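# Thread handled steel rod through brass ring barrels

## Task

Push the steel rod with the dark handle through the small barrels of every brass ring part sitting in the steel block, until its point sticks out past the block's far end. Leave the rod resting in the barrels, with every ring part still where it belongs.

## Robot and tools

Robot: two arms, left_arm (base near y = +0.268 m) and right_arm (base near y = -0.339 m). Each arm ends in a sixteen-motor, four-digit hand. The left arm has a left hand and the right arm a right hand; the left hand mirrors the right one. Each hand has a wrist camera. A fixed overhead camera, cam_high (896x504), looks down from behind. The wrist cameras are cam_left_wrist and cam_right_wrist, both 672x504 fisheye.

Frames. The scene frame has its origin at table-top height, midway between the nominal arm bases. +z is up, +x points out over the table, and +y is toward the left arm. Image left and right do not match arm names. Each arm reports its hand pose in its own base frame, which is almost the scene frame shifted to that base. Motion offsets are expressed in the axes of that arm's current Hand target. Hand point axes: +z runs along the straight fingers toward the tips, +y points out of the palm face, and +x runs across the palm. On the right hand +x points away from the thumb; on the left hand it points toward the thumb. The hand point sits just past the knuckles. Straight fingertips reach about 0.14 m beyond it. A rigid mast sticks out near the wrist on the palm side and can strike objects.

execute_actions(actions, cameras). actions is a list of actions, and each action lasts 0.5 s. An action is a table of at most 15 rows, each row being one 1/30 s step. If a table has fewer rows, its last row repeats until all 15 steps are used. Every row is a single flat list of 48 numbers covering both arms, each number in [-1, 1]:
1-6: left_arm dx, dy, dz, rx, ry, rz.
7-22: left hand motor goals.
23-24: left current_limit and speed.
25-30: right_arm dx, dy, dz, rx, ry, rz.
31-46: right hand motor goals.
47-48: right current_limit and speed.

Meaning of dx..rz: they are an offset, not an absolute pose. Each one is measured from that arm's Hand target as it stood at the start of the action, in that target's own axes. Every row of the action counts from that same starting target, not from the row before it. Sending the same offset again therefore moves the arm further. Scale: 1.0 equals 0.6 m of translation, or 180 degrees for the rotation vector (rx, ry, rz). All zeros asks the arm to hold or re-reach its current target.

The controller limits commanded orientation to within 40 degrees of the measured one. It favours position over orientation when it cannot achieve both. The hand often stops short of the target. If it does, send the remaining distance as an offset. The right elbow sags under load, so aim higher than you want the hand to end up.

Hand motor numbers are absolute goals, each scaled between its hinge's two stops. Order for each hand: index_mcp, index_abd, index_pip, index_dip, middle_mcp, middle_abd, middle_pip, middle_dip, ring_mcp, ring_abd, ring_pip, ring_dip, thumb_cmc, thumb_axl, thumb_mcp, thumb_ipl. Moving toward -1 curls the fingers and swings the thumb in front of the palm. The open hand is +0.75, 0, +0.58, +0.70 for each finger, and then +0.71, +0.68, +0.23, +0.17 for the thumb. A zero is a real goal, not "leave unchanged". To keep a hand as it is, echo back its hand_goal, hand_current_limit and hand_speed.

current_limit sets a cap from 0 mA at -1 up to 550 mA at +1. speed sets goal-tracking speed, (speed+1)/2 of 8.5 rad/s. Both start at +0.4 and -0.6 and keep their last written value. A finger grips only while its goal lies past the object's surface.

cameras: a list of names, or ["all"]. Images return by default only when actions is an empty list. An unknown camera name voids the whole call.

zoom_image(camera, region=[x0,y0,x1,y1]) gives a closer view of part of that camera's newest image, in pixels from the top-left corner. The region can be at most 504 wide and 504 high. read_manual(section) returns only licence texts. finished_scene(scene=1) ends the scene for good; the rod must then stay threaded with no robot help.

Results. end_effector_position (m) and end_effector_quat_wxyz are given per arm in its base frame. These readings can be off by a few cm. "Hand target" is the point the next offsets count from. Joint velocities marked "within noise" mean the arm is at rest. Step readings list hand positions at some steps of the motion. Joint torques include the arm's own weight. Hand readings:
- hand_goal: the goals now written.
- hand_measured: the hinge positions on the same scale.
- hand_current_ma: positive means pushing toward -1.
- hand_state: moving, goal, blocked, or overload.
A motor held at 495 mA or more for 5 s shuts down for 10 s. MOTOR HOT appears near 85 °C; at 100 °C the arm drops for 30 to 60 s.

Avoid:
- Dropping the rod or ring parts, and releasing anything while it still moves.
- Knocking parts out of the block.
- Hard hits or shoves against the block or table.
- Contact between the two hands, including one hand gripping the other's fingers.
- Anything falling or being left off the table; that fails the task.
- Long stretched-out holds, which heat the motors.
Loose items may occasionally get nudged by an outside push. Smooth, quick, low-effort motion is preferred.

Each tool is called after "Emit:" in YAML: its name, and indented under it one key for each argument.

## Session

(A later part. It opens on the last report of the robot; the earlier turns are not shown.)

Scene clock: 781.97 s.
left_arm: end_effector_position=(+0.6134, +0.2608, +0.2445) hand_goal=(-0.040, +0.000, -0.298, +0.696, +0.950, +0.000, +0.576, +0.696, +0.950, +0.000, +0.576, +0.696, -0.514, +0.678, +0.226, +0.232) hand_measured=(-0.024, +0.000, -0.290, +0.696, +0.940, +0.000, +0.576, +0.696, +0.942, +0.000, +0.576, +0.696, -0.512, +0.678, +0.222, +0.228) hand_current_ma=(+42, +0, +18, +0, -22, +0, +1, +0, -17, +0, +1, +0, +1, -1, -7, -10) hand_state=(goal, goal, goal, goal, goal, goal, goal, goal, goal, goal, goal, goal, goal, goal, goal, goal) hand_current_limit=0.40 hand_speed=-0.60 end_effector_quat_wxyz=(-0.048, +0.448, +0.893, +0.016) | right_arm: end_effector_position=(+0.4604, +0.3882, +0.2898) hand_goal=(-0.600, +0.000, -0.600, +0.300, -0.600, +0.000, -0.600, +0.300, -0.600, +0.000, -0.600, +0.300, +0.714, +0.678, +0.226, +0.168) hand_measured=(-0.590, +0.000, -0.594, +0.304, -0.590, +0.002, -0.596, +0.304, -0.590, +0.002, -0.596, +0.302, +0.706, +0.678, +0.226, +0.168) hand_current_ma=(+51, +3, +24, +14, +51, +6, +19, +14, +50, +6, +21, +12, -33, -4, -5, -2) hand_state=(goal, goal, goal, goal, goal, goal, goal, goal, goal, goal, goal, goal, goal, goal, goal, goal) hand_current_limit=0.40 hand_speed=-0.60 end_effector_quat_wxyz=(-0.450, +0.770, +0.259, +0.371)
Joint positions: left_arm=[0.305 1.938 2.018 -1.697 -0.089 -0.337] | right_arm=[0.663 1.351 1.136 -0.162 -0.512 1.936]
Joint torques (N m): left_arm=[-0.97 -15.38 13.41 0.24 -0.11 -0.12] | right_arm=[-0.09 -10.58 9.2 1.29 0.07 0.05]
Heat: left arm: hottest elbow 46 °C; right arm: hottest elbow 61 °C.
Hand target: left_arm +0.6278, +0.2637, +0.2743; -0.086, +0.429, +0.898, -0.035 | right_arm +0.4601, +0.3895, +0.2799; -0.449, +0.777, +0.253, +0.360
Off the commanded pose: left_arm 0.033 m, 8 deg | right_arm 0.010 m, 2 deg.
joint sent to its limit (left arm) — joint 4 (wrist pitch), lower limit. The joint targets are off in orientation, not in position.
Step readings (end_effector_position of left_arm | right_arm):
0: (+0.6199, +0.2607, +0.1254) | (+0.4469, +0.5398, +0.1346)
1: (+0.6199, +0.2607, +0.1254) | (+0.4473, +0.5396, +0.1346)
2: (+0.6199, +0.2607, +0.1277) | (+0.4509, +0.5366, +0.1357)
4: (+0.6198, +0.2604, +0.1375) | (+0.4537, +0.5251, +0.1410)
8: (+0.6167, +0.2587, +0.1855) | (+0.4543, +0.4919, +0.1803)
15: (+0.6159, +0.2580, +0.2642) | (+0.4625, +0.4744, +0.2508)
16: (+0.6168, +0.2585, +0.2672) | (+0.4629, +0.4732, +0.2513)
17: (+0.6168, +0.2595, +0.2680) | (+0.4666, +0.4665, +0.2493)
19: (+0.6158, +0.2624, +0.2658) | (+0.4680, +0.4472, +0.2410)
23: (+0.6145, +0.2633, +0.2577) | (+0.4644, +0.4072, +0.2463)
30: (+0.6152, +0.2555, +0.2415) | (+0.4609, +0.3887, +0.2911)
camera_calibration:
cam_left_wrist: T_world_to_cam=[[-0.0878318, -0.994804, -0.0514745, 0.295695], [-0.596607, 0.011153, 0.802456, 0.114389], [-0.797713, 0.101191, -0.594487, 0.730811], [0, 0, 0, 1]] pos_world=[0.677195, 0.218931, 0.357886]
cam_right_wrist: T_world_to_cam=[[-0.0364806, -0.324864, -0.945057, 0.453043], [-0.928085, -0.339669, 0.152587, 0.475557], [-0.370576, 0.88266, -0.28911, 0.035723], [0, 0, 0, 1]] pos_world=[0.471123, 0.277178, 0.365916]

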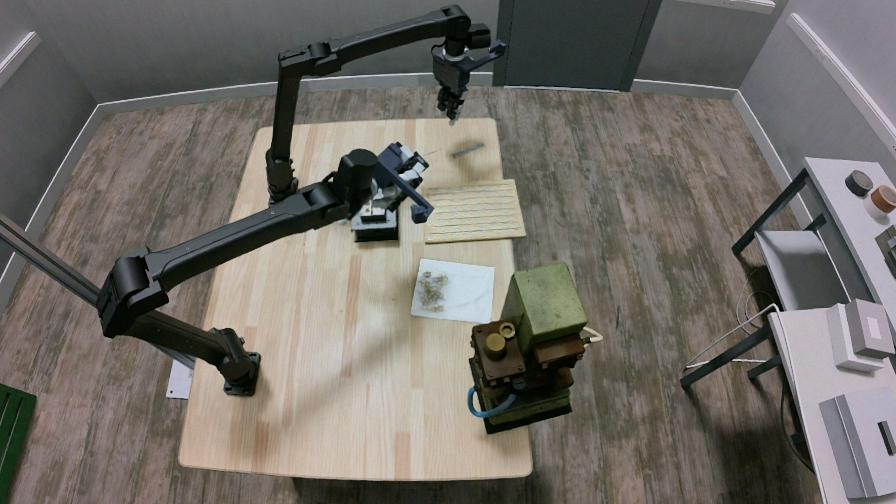

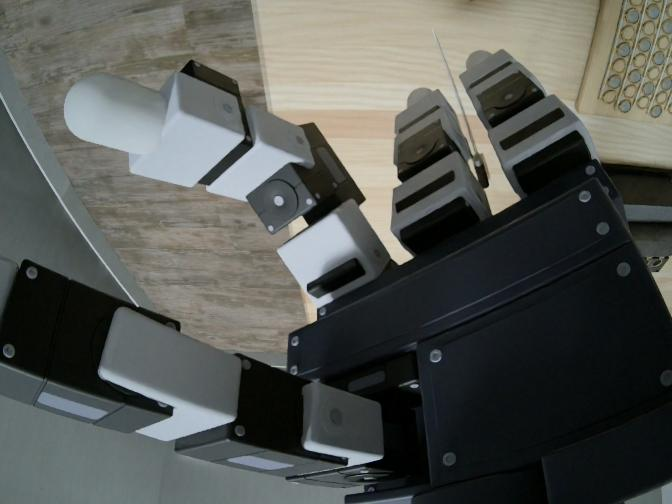

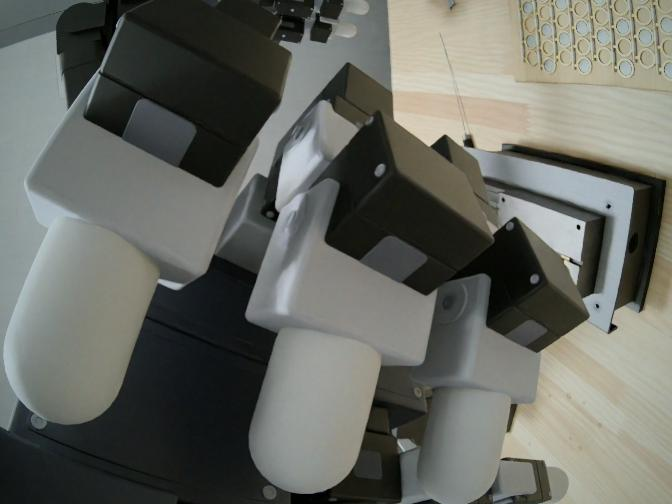

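Emit:
execute_actions:
  actions:
    - [[-0.0173,-0.17,0.0213,-0.0067,-0.0312,-0.199,-0.041,0,-0.299,0.696,0.95,0,0.576,0.696,0.95,0,0.576,0.696,-0.514,0.678,0.225,0.232,0.4,-0.6,0,0,0,0,0,0,1,0,0.576,0.696,1,0,0.576,0.696,1,0,0.576,0.696,0.714,0.678,0.226,0.168,0.4,-0.6]]
    - [[0.0865,-0.149,0.008,-0.0067,-0.0312,-0.199,-0.041,0,-0.299,0.696,0.95,0,0.576,0.696,0.95,0,0.576,0.696,-0.514,0.678,0.225,0.232,0.4,-0.6,0,0,0,0,0,0,1,0,0.576,0.696,1,0,0.576,0.696,1,0,0.576,0.696,0.714,0.678,0.226,0.168,0.4,-0.6]]
  cameras: ["all"]

Scene clock: 794.17 s.
left_arm: end_effector_position=(+0.4861, +0.1183, +0.2736) hand_goal=(-0.040, +0.000, -0.298, +0.696, +0.950, +0.000, +0.576, +0.696, +0.950, +0.000, +0.576, +0.696, -0.514, +0.678, +0.226, +0.232) hand_measured=(-0.026, +0.000, -0.290, +0.696, +0.942, +0.000, +0.576, +0.696, +0.944, +0.000, +0.576, +0.696, -0.514, +0.678, +0.222, +0.228) hand_current_ma=(+34, +0, +16, +0, -16, +0, +1, +0, -14, +0, +1, +0, +0, -1, -7, -10) hand_state=(goal, goal, goal, goal, goal, goal, goal, goal, goal, goal, goal, goal, goal, goal, goal, goal) hand_current_limit=0.40 hand_speed=-0.60 end_effector_quat_wxyz=(-0.004, -0.171, +0.985, -0.003) | right_arm: end_effector_position=(+0.4604, +0.3880, +0.2897) hand_goal=(+1.000, +0.000, +0.576, +0.696, +1.000, +0.000, +0.576, +0.696, +1.000, +0.000, +0.576, +0.696, +0.714, +0.678, +0.226, +0.168) hand_measured=(+0.986, +0.000, +0.570, +0.694, +0.986, +0.002, +0.572, +0.694, +0.986, +0.002, +0.572, +0.694, +0.706, +0.678, +0.226, +0.168) hand_current_ma=(-71, +3, -24, -12, -71, +6, -19, -13, -68, +6, -21, -10, -33, -4, -5, -2) hand_state=(goal, goal, goal, goal, goal, goal, goal, goal, goal, goal, goal, goal, goal, goal, goal, goal) hand_current_limit=0.40 hand_speed=-0.60 end_effector_quat_wxyz=(-0.450, +0.770, +0.259, +0.371)
Joint positions: left_arm=[0.088 1.758 1.841 -1.66 0.006 -1.826] | right_arm=[0.663 1.351 1.136 -0.162 -0.511 1.937]
Joint torques (N m): left_arm=[0.32 -14.27 7.51 0.58 -0.22 -0.05] | right_arm=[-0.5 -10.7 9.11 1.4 -0.11 0.19]
Heat: left arm: hottest elbow 49 °C; right arm: hottest elbow 57 °C.
Hand target: left_arm +0.4804, +0.1186, +0.2783; +0.001, -0.180, +0.984, +0.000 | right_arm +0.4602, +0.3895, +0.2799; -0.449, +0.778, +0.253, +0.360
Off the commanded pose: left_arm 0.008 m, 1 deg | right_arm 0.010 m, 2 deg.
Step readings (end_effector_position of left_arm | right_arm):
0: (+0.6134, +0.2608, +0.2445) | (+0.4604, +0.3882, +0.2898)
1: (+0.6132, +0.2605, +0.2444) | (+0.4604, +0.3882, +0.2898)
2: (+0.6117, +0.2586, +0.2441) | (+0.4604, +0.3882, +0.2898)
4: (+0.6029, +0.2525, +0.2428) | (+0.4604, +0.3881, +0.2897)
8: (+0.5833, +0.2219, +0.2485) | (+0.4604, +0.3881, +0.2897)
15: (+0.5718, +0.1851, +0.2676) | (+0.4605, +0.3880, +0.2897)
16: (+0.5695, +0.1849, +0.2680) | (+0.4605, +0.3880, +0.2897)
17: (+0.5639, +0.1829, +0.2664) | (+0.4605, +0.3880, +0.2897)
19: (+0.5476, +0.1769, +0.2608) | (+0.4605, +0.3880, +0.2897)
23: (+0.5155, +0.1501, +0.2587) | (+0.4605, +0.3880, +0.2897)
30: (+0.4950, +0.1212, +0.2721) | (+0.4605, +0.3880, +0.2897)
camera_calibration:
cam_left_wrist: T_world_to_cam=[[0.92738, -0.373988, 0.00994942, -0.439551], [-0.249586, -0.598652, 0.761133, -0.0686363], [-0.278698, -0.708343, -0.64852, 0.519221], [0, 0, 0, 1]] pos_world=[0.535206, 0.162311, 0.39334]
cam_right_wrist: T_world_to_cam=[[-0.0377207, -0.324728, -0.945055, 0.453433], [-0.928459, -0.338321, 0.153308, 0.475047], [-0.369515, 0.883227, -0.288735, 0.0350754], [0, 0, 0, 1]] pos_world=[0.471127, 0.276982, 0.365818]

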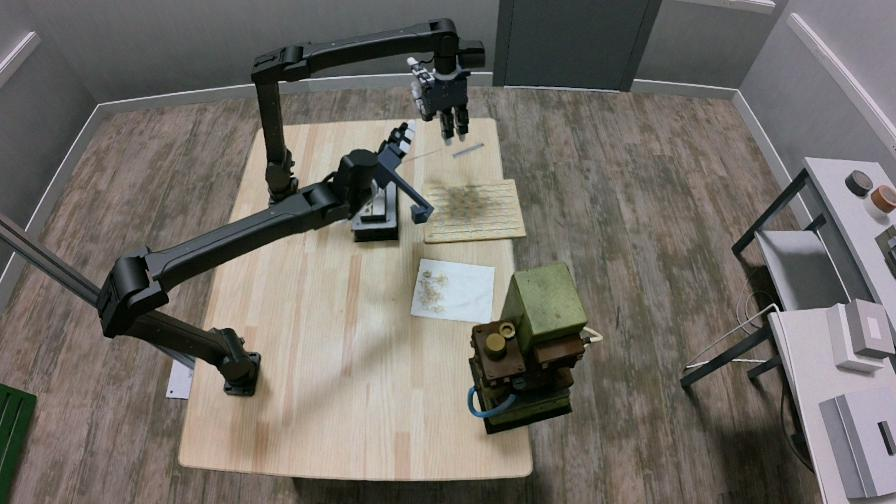

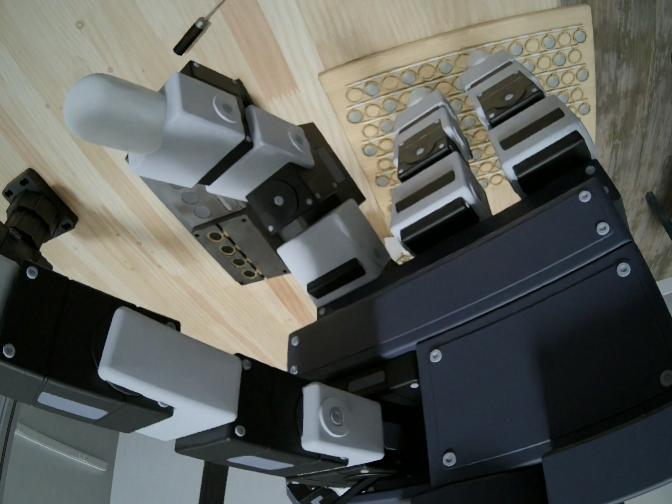

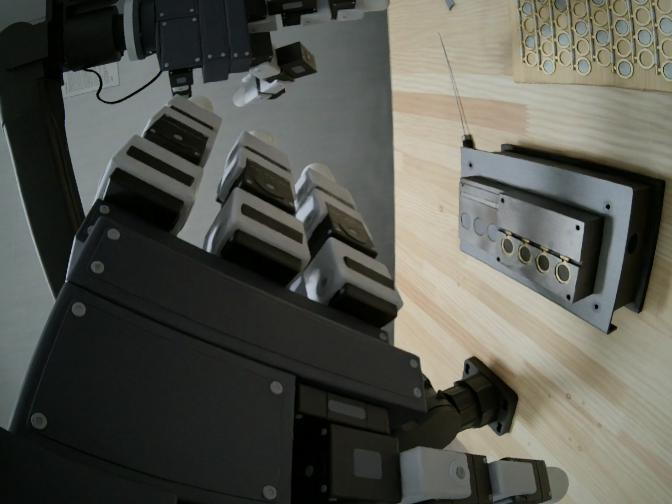

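Emit:
zoom_image:
  camera: "cam_left_wrist"
  region: [150, 0, 270, 80]

Emit:
zoom_image:
  camera: "cam_right_wrist"
  region: [420, 20, 672, 340]

Scaled by 4.200 from the camera's 672x504 image, which has a finer 960x720 frame.

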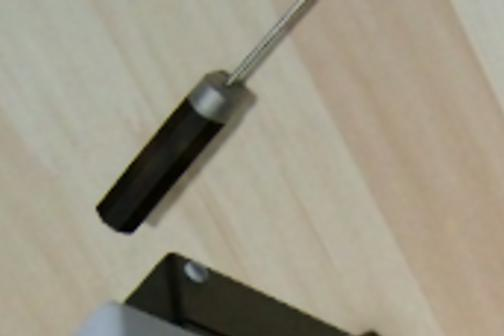

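Scaled by 1.575 from the camera's 672x504 image, which has a finer 960x720 frame.

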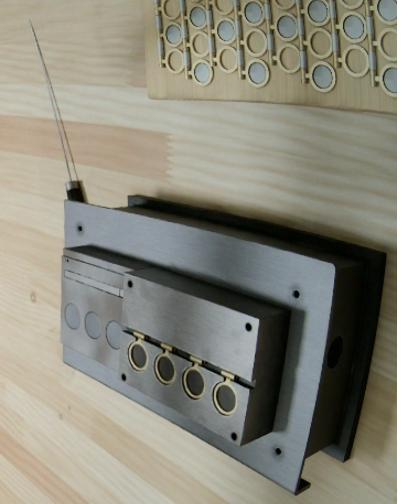

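Emit:
execute_actions:
  actions:
    - [[0.089,-0.045,0.0985,0.2,0,0,-0.041,0,-0.299,0.696,0.95,0,0.576,0.696,0.95,0,0.576,0.696,-0.514,0.678,0.225,0.232,0.4,-0.6,0.018,0.0375,-0.114,0,0,0,1,0,0.576,0.696,1,0,0.576,0.696,1,0,0.576,0.696,0.714,0.678,0.226,0.168,0.4,-0.6]]
    - [[0.089,0.0215,0.106,0.2,0,0,-0.041,0,-0.299,0.696,0.95,0,0.576,0.696,0.95,0,0.576,0.696,-0.514,0.678,0.225,0.232,0.4,-0.6,0,0,0,0,0,0,1,0,0.576,0.696,1,0,0.576,0.696,1,0,0.576,0.696,0.714,0.678,0.226,0.168,0.4,-0.6]]
  cameras: ["all"]

Scene clock: 821.73 s.
left_arm: end_effector_position=(+0.3997, +0.0272, +0.1618) hand_goal=(-0.040, +0.000, -0.298, +0.696, +0.950, +0.000, +0.576, +0.696, +0.950, +0.000, +0.576, +0.696, -0.514, +0.678, +0.226, +0.232) hand_measured=(-0.040, +0.000, -0.292, +0.696, +0.940, +0.000, +0.574, +0.696, +0.942, +0.000, +0.574, +0.696, -0.516, +0.678, +0.224, +0.230) hand_current_ma=(+1, +0, +11, +0, -24, +0, -3, +0, -20, +0, -3, +0, -3, -1, -4, -6) hand_state=(goal, goal, goal, goal, goal, goal, goal, goal, goal, goal, goal, goal, goal, goal, goal, goal) hand_current_limit=0.40 hand_speed=-0.60 end_effector_quat_wxyz=(+0.110, -0.147, +0.798, -0.574) | right_arm: end_effector_position=(+0.4606, +0.3175, +0.3018) hand_goal=(+1.000, +0.000, +0.576, +0.696, +1.000, +0.000, +0.576, +0.696, +1.000, +0.000, +0.576, +0.696, +0.714, +0.678, +0.226, +0.168) hand_measured=(+0.986, +0.002, +0.570, +0.694, +0.986, +0.002, +0.572, +0.694, +0.986, +0.002, +0.572, +0.694, +0.706, +0.678, +0.226, +0.168) hand_current_ma=(-67, +4, -24, -12, -67, +6, -19, -13, -65, +6, -21, -10, -33, -4, -5, -2) hand_state=(goal, goal, goal, goal, goal, goal, goal, goal, goal, goal, goal, goal, goal, goal, goal, goal) hand_current_limit=0.40 hand_speed=-0.60 end_effector_quat_wxyz=(-0.451, +0.777, +0.247, +0.363)
Joint positions: left_arm=[0.417 1.493 1.111 -1.322 1.244 -1.423] | right_arm=[0.527 1.246 1.089 -0.264 -0.63 1.899]
Joint torques (N m): left_arm=[0.44 -7.88 7.69 -0.14 1.06 0.09] | right_arm=[0.03 -9 9.43 1.24 -0.37 -0.03]
Heat: left arm: hottest elbow 47 °C; right arm: hottest elbow 54 °C.
Hand target: left_arm +0.3998, +0.0304, +0.1602; +0.107, -0.146, +0.796, -0.578 | right_arm +0.4601, +0.3195, +0.2997; -0.449, +0.778, +0.253, +0.360
Off the commanded pose: left_arm 0.004 m, 1 deg | right_arm 0.003 m, 1 deg.
Step readings (end_effector_position of left_arm | right_arm):
0: (+0.4861, +0.1183, +0.2736) | (+0.4604, +0.3880, +0.2897)
1: (+0.4859, +0.1164, +0.2722) | (+0.4602, +0.3882, +0.2896)
2: (+0.4848, +0.1037, +0.2635) | (+0.4589, +0.3875, +0.2885)
4: (+0.4769, +0.0753, +0.2440) | (+0.4535, +0.3796, +0.2846)
8: (+0.4475, +0.0540, +0.2188) | (+0.4550, +0.3425, +0.2851)
15: (+0.4376, +0.0729, +0.2165) | (+0.4615, +0.3173, +0.3027)
16: (+0.4383, +0.0718, +0.2168) | (+0.4613, +0.3174, +0.3025)
17: (+0.4403, +0.0588, +0.2156) | (+0.4610, +0.3174, +0.3023)
19: (+0.4342, +0.0321, +0.2098) | (+0.4604, +0.3176, +0.3017)
23: (+0.4011, +0.0159, +0.1805) | (+0.4604, +0.3175, +0.3017)
30: (+0.3944, +0.0265, +0.1625) | (+0.4606, +0.3175, +0.3018)
camera_calibration:
cam_left_wrist: T_world_to_cam=[[0.764406, 0.0832097, 0.639343, -0.441525], [-0.620701, 0.363206, 0.694846, 0.0732356], [-0.174395, -0.927986, 0.329285, 0.164255], [0, 0, 0, 1]] pos_world=[0.411607, 0.162566, 0.177312]
cam_right_wrist: T_world_to_cam=[[-0.0687394, -0.32305, -0.943882, 0.455395], [-0.928282, -0.325886, 0.17914, 0.437678], [-0.365469, 0.888503, -0.277481, 0.093902], [0, 0, 0, 1]] pos_world=[0.471911, 0.206316, 0.377489]

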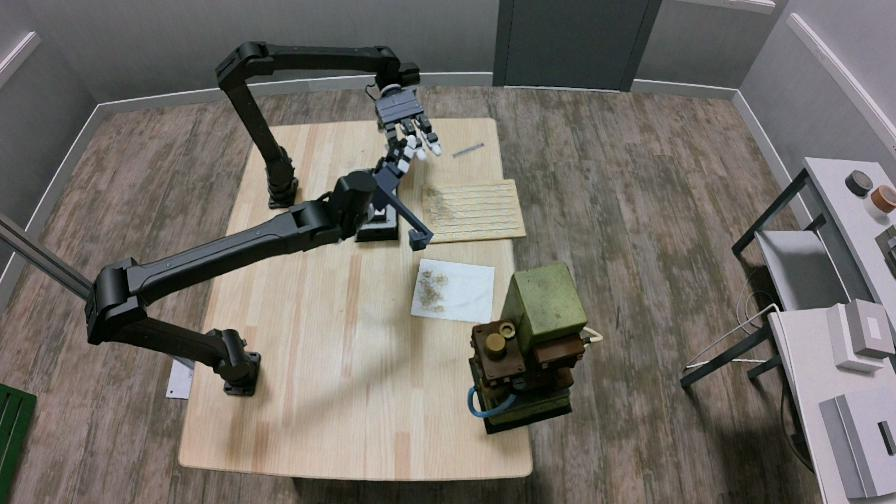

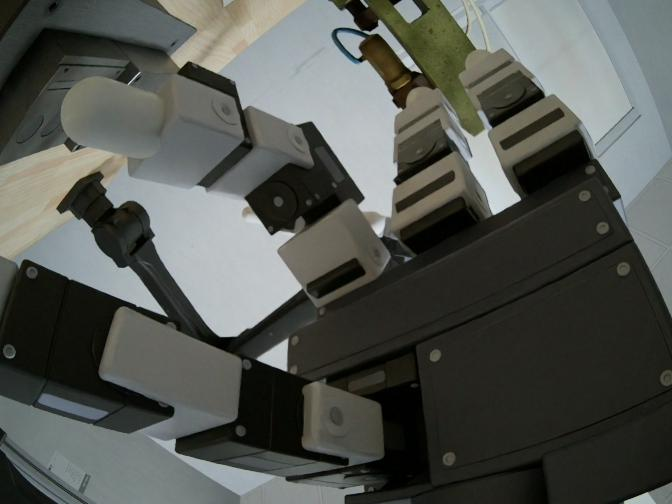

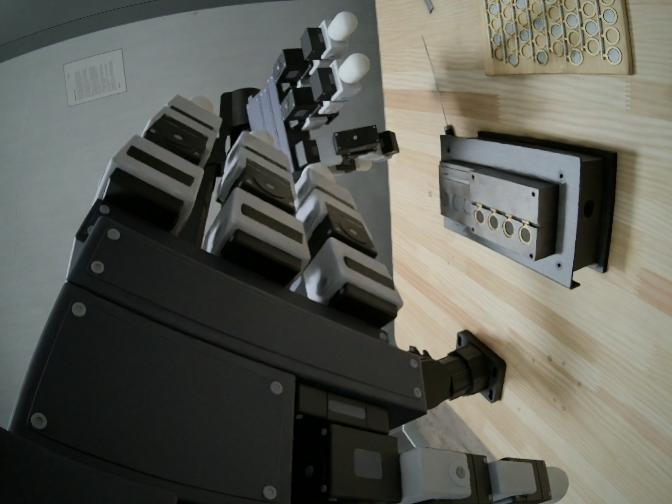

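Emit:
zoom_image:
  camera: "cam_left_wrist"
  region: [0, 0, 240, 240]

Emit:
zoom_image:
  camera: "cam_right_wrist"
  region: [320, 0, 520, 200]

Scaled by 2.100 from the camera's 672x504 image, which has a finer 960x720 frame.

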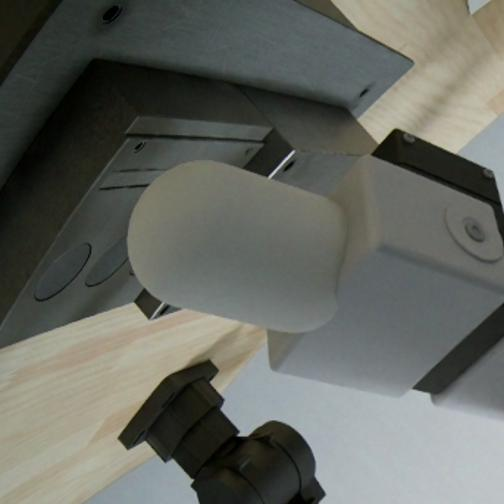

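Scaled by 2.520 from the camera's 672x504 image, which has a finer 960x720 frame.

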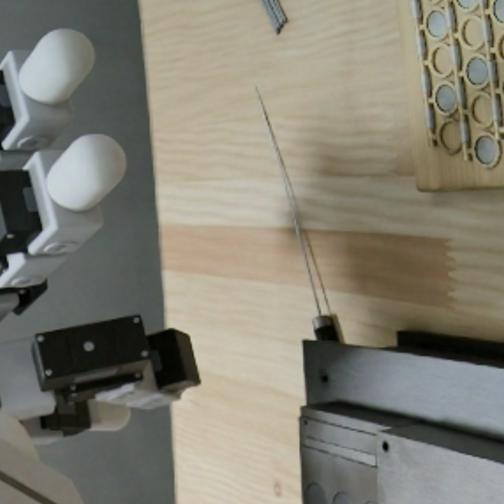

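Emit:
execute_actions:
  actions:
    - [[-0.0023,0.1367,0.0378,0,0,0,-0.041,0,-0.299,0.696,0.95,0,0.576,0.696,0.95,0,0.576,0.696,-0.514,0.678,0.225,0.232,0.4,-0.6,0,0,0,0,0,0,1,0,0.576,0.696,1,0,0.576,0.696,1,0,0.576,0.696,0.714,0.678,0.226,0.168,0.4,-0.6]]
  cameras: ["cam_left_wrist", "cam_right_wrist"]

Emit:
zoom_image:
  camera: "cam_left_wrist"
  region: [0, 0, 240, 240]

Emit:
zoom_image:
  camera: "cam_right_wrist"
  region: [320, 0, 520, 200]

Scene clock: 835.20 s.
left_arm: end_effector_position=(+0.3922, +0.0216, +0.0882) hand_goal=(-0.040, +0.000, -0.298, +0.696, +0.950, +0.000, +0.576, +0.696, +0.950, +0.000, +0.576, +0.696, -0.514, +0.678, +0.226, +0.232) hand_measured=(-0.054, +0.006, -0.330, +0.696, +0.936, +0.000, +0.574, +0.696, +0.938, +0.000, +0.574, +0.696, -0.516, +0.678, +0.224, +0.230) hand_current_ma=(-36, +10, -93, +0, -38, +0, -4, +0, -33, +0, -5, +0, -2, -1, -4, -5) hand_state=(goal, goal, blocked, goal, goal, goal, goal, goal, goal, goal, goal, goal, goal, goal, goal, goal) hand_current_limit=0.40 hand_speed=-0.60 end_effector_quat_wxyz=(+0.086, -0.163, +0.785, -0.592) | right_arm: end_effector_position=(+0.4606, +0.3175, +0.3018) hand_goal=(+1.000, +0.000, +0.576, +0.696, +1.000, +0.000, +0.576, +0.696, +1.000, +0.000, +0.576, +0.696, +0.714, +0.678, +0.226, +0.168) hand_measured=(+0.986, +0.002, +0.570, +0.694, +0.986, +0.002, +0.572, +0.694, +0.986, +0.002, +0.572, +0.694, +0.706, +0.678, +0.226, +0.168) hand_current_ma=(-67, +4, -24, -12, -67, +6, -19, -13, -65, +6, -21, -10, -33, -4, -5, -2) hand_state=(goal, goal, goal, goal, goal, goal, goal, goal, goal, goal, goal, goal, goal, goal, goal, goal) hand_current_limit=0.40 hand_speed=-0.60 end_effector_quat_wxyz=(-0.451, +0.777, +0.247, +0.363)
Joint positions: left_arm=[0.421 1.618 1.017 -1.21 1.273 -1.38] | right_arm=[0.527 1.246 1.089 -0.264 -0.63 1.899]
Joint torques (N m): left_arm=[0.73 -7.53 6.56 1.7 -0.04 0.34] | right_arm=[0.03 -9.05 9.43 1.24 -0.37 -0.04]
Heat: left arm: hottest elbow 47 °C; right arm: hottest elbow 55 °C.
Hand target: left_arm +0.3999, +0.0345, +0.0750; +0.107, -0.146, +0.796, -0.578 | right_arm +0.4601, +0.3195, +0.2997; -0.449, +0.778, +0.253, +0.360
Off the commanded pose: left_arm 0.020 m, 4 deg | right_arm 0.003 m, 1 deg.
Step readings (end_effector_position of left_arm | right_arm):
0: (+0.3998, +0.0273, +0.1618) | (+0.4606, +0.3175, +0.3018)
1: (+0.3997, +0.0273, +0.1614) | (+0.4606, +0.3175, +0.3018)
2: (+0.4002, +0.0271, +0.1592) | (+0.4606, +0.3175, +0.3018)
4: (+0.4008, +0.0271, +0.1463) | (+0.4606, +0.3175, +0.3018)
8: (+0.3928, +0.0250, +0.1018) | (+0.4606, +0.3175, +0.3018)
15: (+0.3920, +0.0215, +0.0883) | (+0.4606, +0.3175, +0.3018)
camera_calibration:
cam_left_wrist: T_world_to_cam=[[0.794401, 0.114653, 0.596475, -0.396828], [-0.585918, 0.403472, 0.702787, 0.106527], [-0.160084, -0.90778, 0.387696, 0.170683], [0, 0, 0, 1]] pos_world=[0.404981, 0.15746, 0.0956594]
cam_right_wrist: T_world_to_cam=[[-0.0687394, -0.32305, -0.943882, 0.455395], [-0.928282, -0.325886, 0.17914, 0.437678], [-0.365469, 0.888503, -0.277481, 0.093902], [0, 0, 0, 1]] pos_world=[0.471911, 0.206316, 0.377489]
Images, in order (width x height): cam_left_wrist 672x504, cam_right_wrist 672x504.

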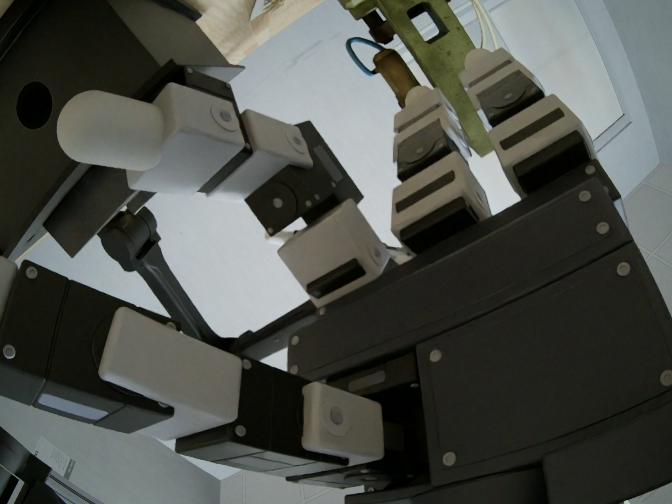

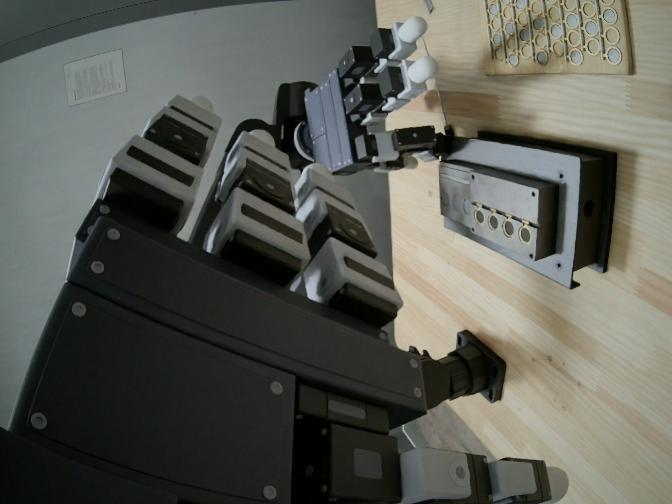

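Scaled by 2.100 from the camera's 672x504 image, which has a finer 960x720 frame.

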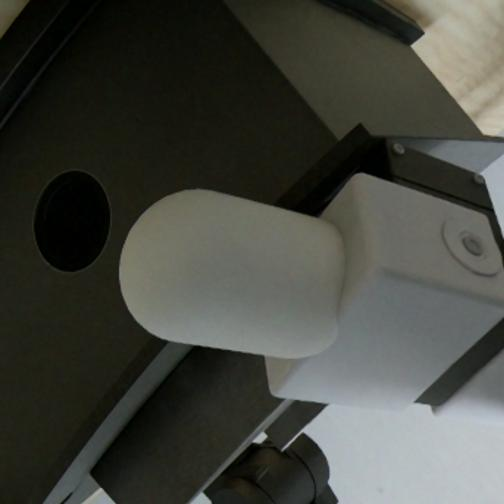

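Scaled by 2.520 from the camera's 672x504 image, which has a finer 960x720 frame.

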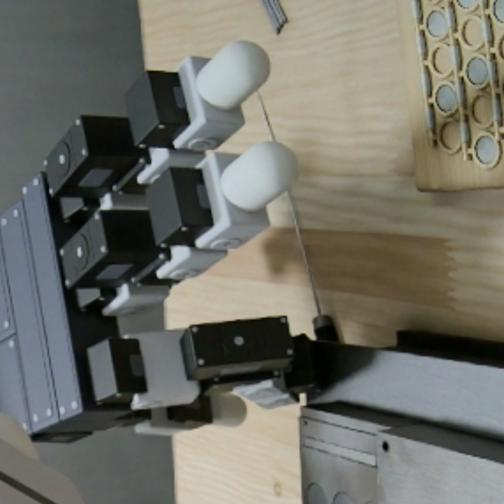

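Emit:
execute_actions:
  actions:
    - [[0,-0.095,-0.031,0,0,0,-0.041,0,-0.299,0.696,0.95,0,0.576,0.696,0.95,0,0.576,0.696,-0.514,0.678,0.225,0.232,0.4,-0.6,0,0,0,0,0,0,1,0,0.576,0.696,1,0,0.576,0.696,1,0,0.576,0.696,0.714,0.678,0.226,0.168,0.4,-0.6]]
    - [[-0.0638,0.0092,-0.0175,0.0167,-0.1025,-0.0333,-0.062,0,-0.226,0.696,0.95,0,0.576,0.696,0.95,0,0.576,0.696,-0.514,0.678,0.225,0.232,0.4,-0.6,0,0,0,0,0,0,1,0,0.576,0.696,1,0,0.576,0.696,1,0,0.576,0.696,0.714,0.678,0.226,0.168,0.4,-0.6]]
  cameras: ["cam_left_wrist", "cam_right_wrist"]

Emit:
zoom_image:
  camera: "cam_right_wrist"
  region: [320, 0, 520, 200]

Scene clock: 875.40 s.
left_arm: end_effector_position=(+0.4321, +0.0644, +0.1309) hand_goal=(-0.062, +0.000, -0.226, +0.696, +0.950, +0.000, +0.576, +0.696, +0.950, +0.000, +0.576, +0.696, -0.514, +0.678, +0.226, +0.232) hand_measured=(-0.062, -0.002, -0.228, +0.696, +0.936, +0.000, +0.574, +0.696, +0.938, +0.000, +0.574, +0.696, -0.516, +0.678, +0.224, +0.230) hand_current_ma=(+0, -3, -2, +0, -38, +0, -4, +0, -33, +0, -5, +0, -1, -1, -4, -5) hand_state=(goal, goal, goal, goal, goal, goal, goal, goal, goal, goal, goal, goal, goal, goal, goal, goal) hand_current_limit=0.40 hand_speed=-0.60 end_effector_quat_wxyz=(+0.163, -0.237, +0.750, -0.596) | right_arm: end_effector_position=(+0.4606, +0.3175, +0.3018) hand_goal=(+1.000, +0.000, +0.576, +0.696, +1.000, +0.000, +0.576, +0.696, +1.000, +0.000, +0.576, +0.696, +0.714, +0.678, +0.226, +0.168) hand_measured=(+0.986, +0.002, +0.570, +0.694, +0.986, +0.002, +0.572, +0.694, +0.986, +0.002, +0.572, +0.694, +0.706, +0.678, +0.226, +0.168) hand_current_ma=(-67, +4, -24, -12, -67, +6, -19, -13, -65, +6, -21, -10, -33, -4, -5, -2) hand_state=(goal, goal, goal, goal, goal, goal, goal, goal, goal, goal, goal, goal, goal, goal, goal, goal) hand_current_limit=0.40 hand_speed=-0.60 end_effector_quat_wxyz=(-0.451, +0.777, +0.247, +0.363)
Joint positions: left_arm=[0.5 1.521 1.008 -0.764 1.321 -1.913] | right_arm=[0.527 1.246 1.089 -0.264 -0.63 1.899]
Joint torques (N m): left_arm=[-1.38 -10.17 6.94 1.61 0.9 -0.08] | right_arm=[0.03 -9.05 9.42 1.22 -0.37 -0.03]
Heat: left arm: hottest elbow 44 °C; right arm: hottest elbow 56 °C.
Hand target: left_arm +0.4315, +0.0590, +0.1332; +0.206, -0.275, +0.744, -0.573 | right_arm +0.4601, +0.3195, +0.2997; -0.449, +0.778, +0.253, +0.360
Off the commanded pose: left_arm 0.006 m, 7 deg | right_arm 0.003 m, 1 deg.
Step readings (end_effector_position of left_arm | right_arm):
0: (+0.3921, +0.0216, +0.0883) | (+0.4606, +0.3175, +0.3018)
1: (+0.3921, +0.0216, +0.0884) | (+0.4606, +0.3175, +0.3018)
2: (+0.3918, +0.0216, +0.0893) | (+0.4606, +0.3175, +0.3018)
4: (+0.3884, +0.0224, +0.0919) | (+0.4606, +0.3175, +0.3018)
8: (+0.3824, +0.0209, +0.1030) | (+0.4606, +0.3175, +0.3018)
15: (+0.3813, +0.0206, +0.1148) | (+0.4606, +0.3175, +0.3018)
16: (+0.3815, +0.0203, +0.1153) | (+0.4606, +0.3175, +0.3018)
17: (+0.3848, +0.0203, +0.1176) | (+0.4606, +0.3175, +0.3018)
19: (+0.3973, +0.0233, +0.1233) | (+0.4606, +0.3175, +0.3018)
23: (+0.4141, +0.0452, +0.1264) | (+0.4606, +0.3175, +0.3018)
30: (+0.4322, +0.0635, +0.1244) | (+0.4606, +0.3175, +0.3018)
camera_calibration:
cam_left_wrist: T_world_to_cam=[[0.723488, 0.304537, 0.619534, -0.443536], [-0.689903, 0.287144, 0.664516, 0.14008], [0.0244744, -0.908188, 0.417847, 0.115756], [0, 0, 0, 1]] pos_world=[0.414701, 0.199978, 0.133332]
cam_right_wrist: T_world_to_cam=[[-0.0687394, -0.32305, -0.943882, 0.455395], [-0.928282, -0.325886, 0.17914, 0.437678], [-0.365469, 0.888503, -0.277481, 0.093902], [0, 0, 0, 1]] pos_world=[0.471911, 0.206316, 0.377489]
Images, in order (width x height): cam_left_wrist 672x504, cam_right_wrist 672x504.

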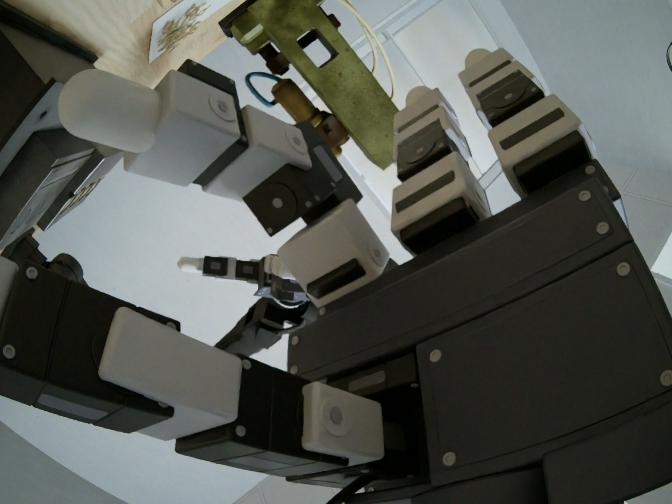

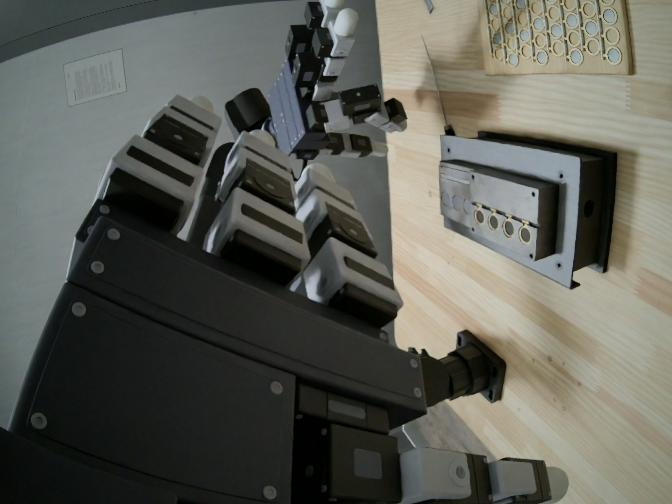

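Scaled by 2.520 from the camera's 672x504 image, which has a finer 960x720 frame.

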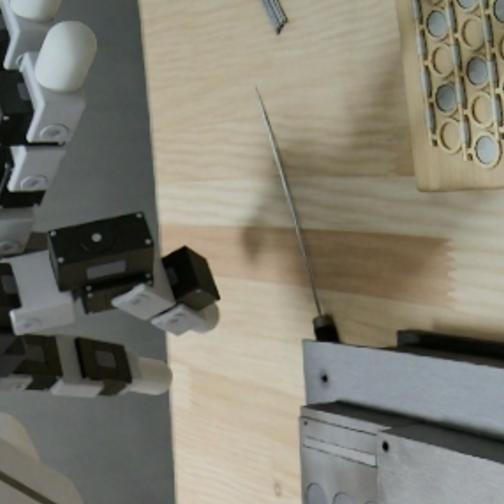

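Emit:
execute_actions:
  actions:
    - [[0.0195,0.0865,0.0327,0,0,0,-0.062,0,-0.226,0.696,0.95,0,0.576,0.696,0.95,0,0.576,0.696,-0.514,0.678,0.225,0.232,0.4,-0.6,0,0,0,0,0,0,1,0,0.576,0.696,1,0,0.576,0.696,1,0,0.576,0.696,0.714,0.678,0.226,0.168,0.4,-0.6]]
  cameras: ["cam_left_wrist", "cam_right_wrist"]

Emit:
zoom_image:
  camera: "cam_right_wrist"
  region: [320, 0, 520, 200]

Emit:
zoom_image:
  camera: "cam_left_wrist"
  region: [0, 0, 240, 240]

Scene clock: 887.70 s.
left_arm: end_effector_position=(+0.4246, +0.0534, +0.0794) hand_goal=(-0.062, +0.000, -0.226, +0.696, +0.950, +0.000, +0.576, +0.696, +0.950, +0.000, +0.576, +0.696, -0.514, +0.678, +0.226, +0.232) hand_measured=(-0.062, -0.002, -0.228, +0.696, +0.936, +0.000, +0.574, +0.696, +0.938, +0.000, +0.574, +0.696, -0.516, +0.678, +0.224, +0.230) hand_current_ma=(+0, -3, -2, +0, -38, +0, -4, +0, -32, +0, -5, +0, -2, -1, -4, -5) hand_state=(goal, goal, goal, goal, goal, goal, goal, goal, goal, goal, goal, goal, goal, goal, goal, goal) hand_current_limit=0.40 hand_speed=-0.60 end_effector_quat_wxyz=(+0.181, -0.246, +0.760, -0.574) | right_arm: end_effector_position=(+0.4606, +0.3175, +0.3018) hand_goal=(+1.000, +0.000, +0.576, +0.696, +1.000, +0.000, +0.576, +0.696, +1.000, +0.000, +0.576, +0.696, +0.714, +0.678, +0.226, +0.168) hand_measured=(+0.986, +0.002, +0.570, +0.694, +0.986, +0.002, +0.572, +0.694, +0.986, +0.002, +0.572, +0.694, +0.706, +0.678, +0.226, +0.168) hand_current_ma=(-67, +4, -24, -12, -67, +6, -19, -13, -65, +6, -21, -10, -33, -4, -5, -2) hand_state=(goal, goal, goal, goal, goal, goal, goal, goal, goal, goal, goal, goal, goal, goal, goal, goal) hand_current_limit=0.40 hand_speed=-0.60 end_effector_quat_wxyz=(-0.451, +0.777, +0.247, +0.363)
Joint positions: left_arm=[0.473 1.523 0.853 -0.431 1.258 -2.067] | right_arm=[0.527 1.246 1.089 -0.264 -0.63 1.899]
Joint torques (N m): left_arm=[-1.32 -8.41 6.69 2 0.81 -0.08] | right_arm=[-0.03 -9.05 9.43 1.24 -0.37 -0.03]
Heat: left arm: hottest elbow 44 °C; right arm: hottest elbow 56 °C.
Hand target: left_arm +0.4257, +0.0470, +0.0780; +0.206, -0.275, +0.744, -0.573 | right_arm +0.4601, +0.3195, +0.2997; -0.449, +0.778, +0.253, +0.360
Off the commanded pose: left_arm 0.007 m, 5 deg | right_arm 0.003 m, 1 deg.
joint sent to its limit (left arm) — joint 6 (wrist roll), lower limit. The joint targets are off in orientation, not in position.
Step readings (end_effector_position of left_arm | right_arm):
0: (+0.4321, +0.0644, +0.1309) | (+0.4606, +0.3175, +0.3018)
1: (+0.4320, +0.0644, +0.1303) | (+0.4606, +0.3175, +0.3018)
2: (+0.4328, +0.0652, +0.1273) | (+0.4606, +0.3175, +0.3018)
4: (+0.4332, +0.0662, +0.1150) | (+0.4606, +0.3175, +0.3018)
8: (+0.4225, +0.0578, +0.0873) | (+0.4606, +0.3175, +0.3018)
15: (+0.4237, +0.0528, +0.0792) | (+0.4606, +0.3175, +0.3018)
camera_calibration:
cam_left_wrist: T_world_to_cam=[[0.709939, 0.298762, 0.637752, -0.398272], [-0.702029, 0.228144, 0.674615, 0.179738], [0.0560498, -0.926656, 0.371708, 0.118715], [0, 0, 0, 1]] pos_world=[0.402276, 0.18799, 0.0886175]
cam_right_wrist: T_world_to_cam=[[-0.0687394, -0.32305, -0.943882, 0.455395], [-0.928282, -0.325886, 0.17914, 0.437678], [-0.365469, 0.888503, -0.277481, 0.093902], [0, 0, 0, 1]] pos_world=[0.471911, 0.206316, 0.377489]
Images, in order (width x height): cam_left_wrist 672x504, cam_right_wrist 672x504.

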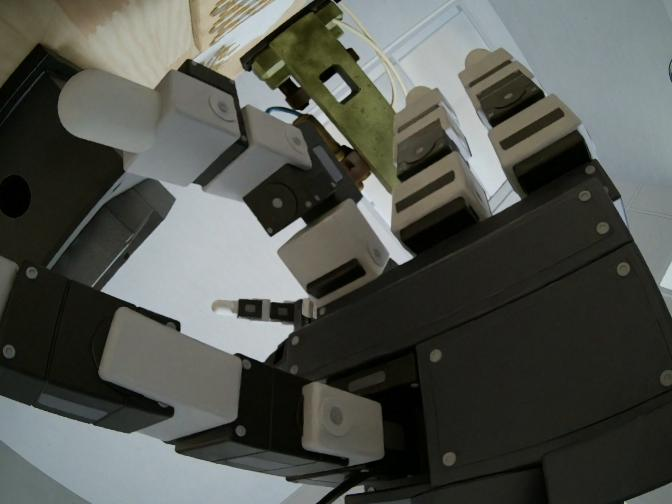

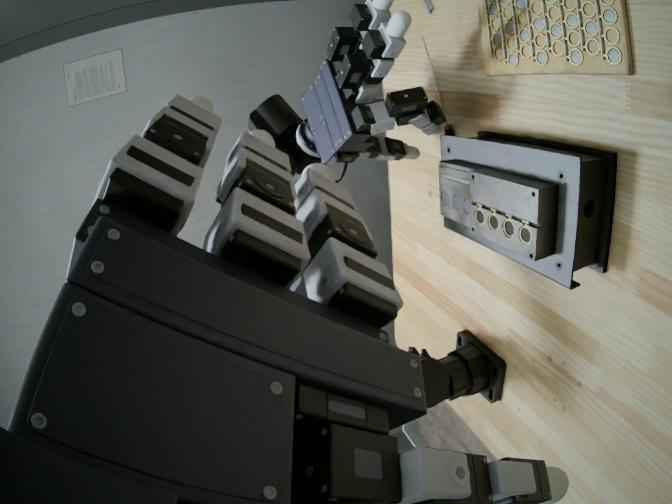

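Scaled by 2.520 from the camera's 672x504 image, which has a finer 960x720 frame.

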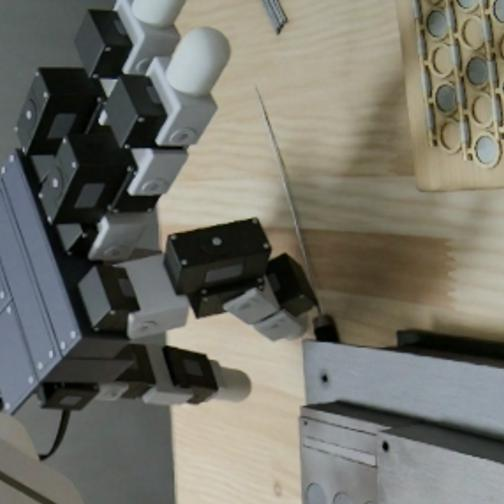

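Scaled by 2.100 from the camera's 672x504 image, which has a finer 960x720 frame.

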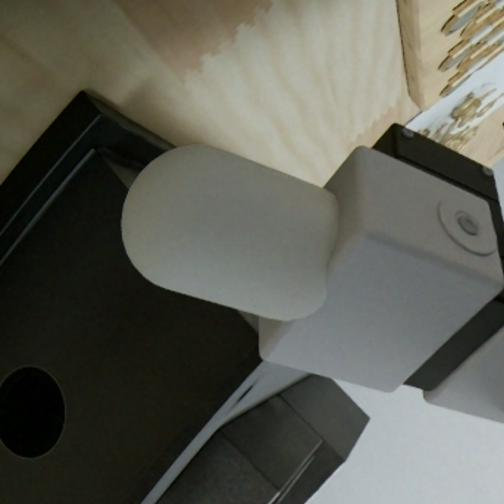

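Emit:
execute_actions:
  actions:
    - [[-0.005,0.045,0.0153,0,0,0,-0.062,0,-0.226,0.696,0.95,0,0.576,0.696,0.95,0,0.576,0.696,-0.514,0.678,0.225,0.232,0.4,-0.6,0,0,0,0,0,0,1,0,0.576,0.696,1,0,0.576,0.696,1,0,0.576,0.696,0.714,0.678,0.226,0.168,0.4,-0.6]]
  cameras: ["cam_left_wrist", "cam_right_wrist"]

Emit:
zoom_image:
  camera: "cam_right_wrist"
  region: [370, 60, 490, 180]

Emit:
zoom_image:
  camera: "cam_left_wrist"
  region: [0, 0, 240, 240]

Scene clock: 914.87 s.
left_arm: end_effector_position=(+0.4270, +0.0547, +0.0505) hand_goal=(-0.062, +0.000, -0.226, +0.696, +0.950, +0.000, +0.576, +0.696, +0.950, +0.000, +0.576, +0.696, -0.514, +0.678, +0.226, +0.232) hand_measured=(-0.062, -0.002, -0.228, +0.696, +0.936, +0.000, +0.574, +0.696, +0.938, +0.000, +0.574, +0.696, -0.516, +0.678, +0.224, +0.230) hand_current_ma=(+0, -3, -2, +0, -38, +0, -4, +0, -32, +0, -5, +0, -2, -1, -4, -5) hand_state=(goal, goal, goal, goal, goal, goal, goal, goal, goal, goal, goal, goal, goal, goal, goal, goal) hand_current_limit=0.40 hand_speed=-0.60 end_effector_quat_wxyz=(+0.181, -0.246, +0.761, -0.572) | right_arm: end_effector_position=(+0.4606, +0.3175, +0.3018) hand_goal=(+1.000, +0.000, +0.576, +0.696, +1.000, +0.000, +0.576, +0.696, +1.000, +0.000, +0.576, +0.696, +0.714, +0.678, +0.226, +0.168) hand_measured=(+0.986, +0.002, +0.570, +0.694, +0.986, +0.002, +0.572, +0.694, +0.986, +0.002, +0.572, +0.694, +0.706, +0.678, +0.226, +0.168) hand_current_ma=(-67, +4, -24, -12, -67, +6, -19, -13, -65, +6, -21, -10, -33, -4, -5, -2) hand_state=(goal, goal, goal, goal, goal, goal, goal, goal, goal, goal, goal, goal, goal, goal, goal, goal) hand_current_limit=0.40 hand_speed=-0.60 end_effector_quat_wxyz=(-0.451, +0.777, +0.247, +0.363)
Joint positions: left_arm=[0.472 1.586 0.831 -0.346 1.252 -2.069] | right_arm=[0.527 1.246 1.089 -0.264 -0.63 1.899]
Joint torques (N m): left_arm=[-1.03 -8.7 6.43 1.98 0.93 -0.04] | right_arm=[-0.03 -9.05 9.43 1.24 -0.37 -0.03]
Heat: left arm: hottest elbow 44 °C; right arm: hottest elbow 56 °C.
Hand target: left_arm +0.4291, +0.0473, +0.0495; +0.206, -0.275, +0.744, -0.573 | right_arm +0.4601, +0.3195, +0.2997; -0.449, +0.778, +0.253, +0.360
Off the commanded pose: left_arm 0.008 m, 5 deg | right_arm 0.003 m, 1 deg.
joint sent to its limit (left arm) — joint 6 (wrist roll), lower limit. The joint targets are off in orientation, not in position.
Step readings (end_effector_position of left_arm | right_arm):
0: (+0.4246, +0.0534, +0.0794) | (+0.4606, +0.3175, +0.3018)
1: (+0.4247, +0.0535, +0.0794) | (+0.4606, +0.3175, +0.3018)
2: (+0.4255, +0.0539, +0.0786) | (+0.4606, +0.3175, +0.3018)
4: (+0.4281, +0.0554, +0.0752) | (+0.4606, +0.3175, +0.3018)
8: (+0.4284, +0.0558, +0.0605) | (+0.4606, +0.3175, +0.3018)
15: (+0.4264, +0.0544, +0.0503) | (+0.4606, +0.3175, +0.3018)
camera_calibration:
cam_left_wrist: T_world_to_cam=[[0.711216, 0.296917, 0.63719, -0.382375], [-0.70054, 0.224012, 0.677541, 0.200166], [0.058435, -0.928256, 0.367323, 0.129909], [0, 0, 0, 1]] pos_world=[0.404584, 0.189282, 0.0603068]
cam_right_wrist: T_world_to_cam=[[-0.0687394, -0.32305, -0.943882, 0.455395], [-0.928282, -0.325886, 0.17914, 0.437678], [-0.365469, 0.888503, -0.277481, 0.093902], [0, 0, 0, 1]] pos_world=[0.471911, 0.206316, 0.377489]
Images, in order (width x height): cam_left_wrist 672x504, cam_right_wrist 672x504.

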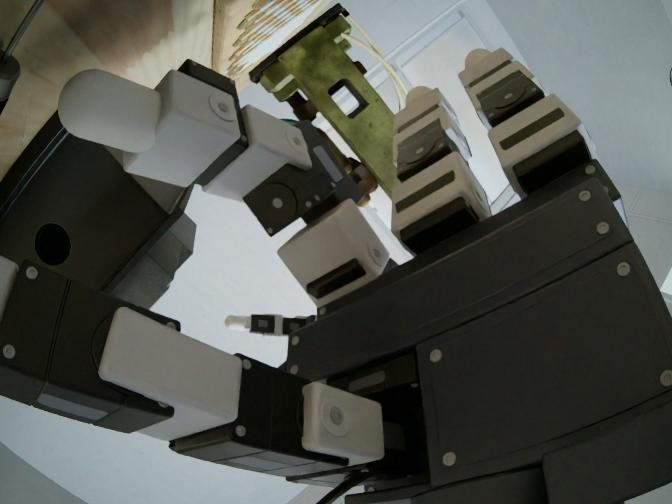

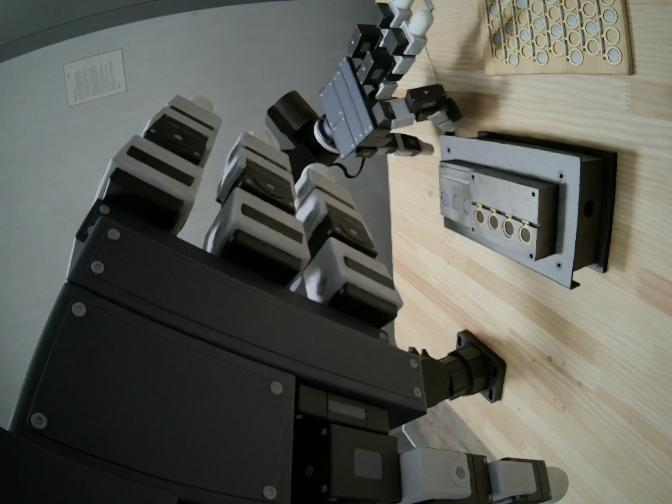

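Scaled by 4.200 from the camera's 672x504 image, which has a finer 960x720 frame.

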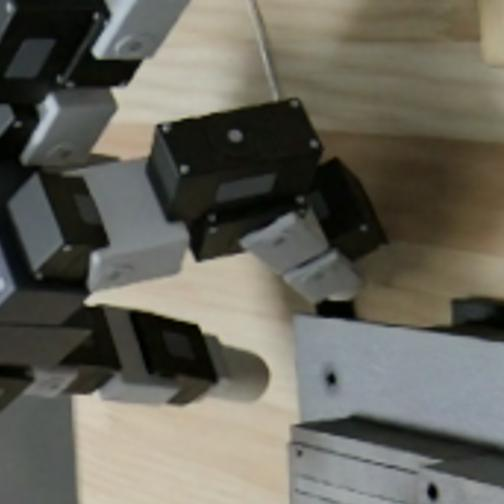

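Scaled by 2.100 from the camera's 672x504 image, which has a finer 960x720 frame.

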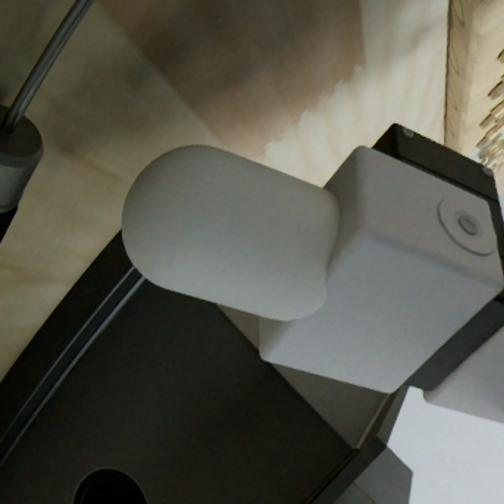

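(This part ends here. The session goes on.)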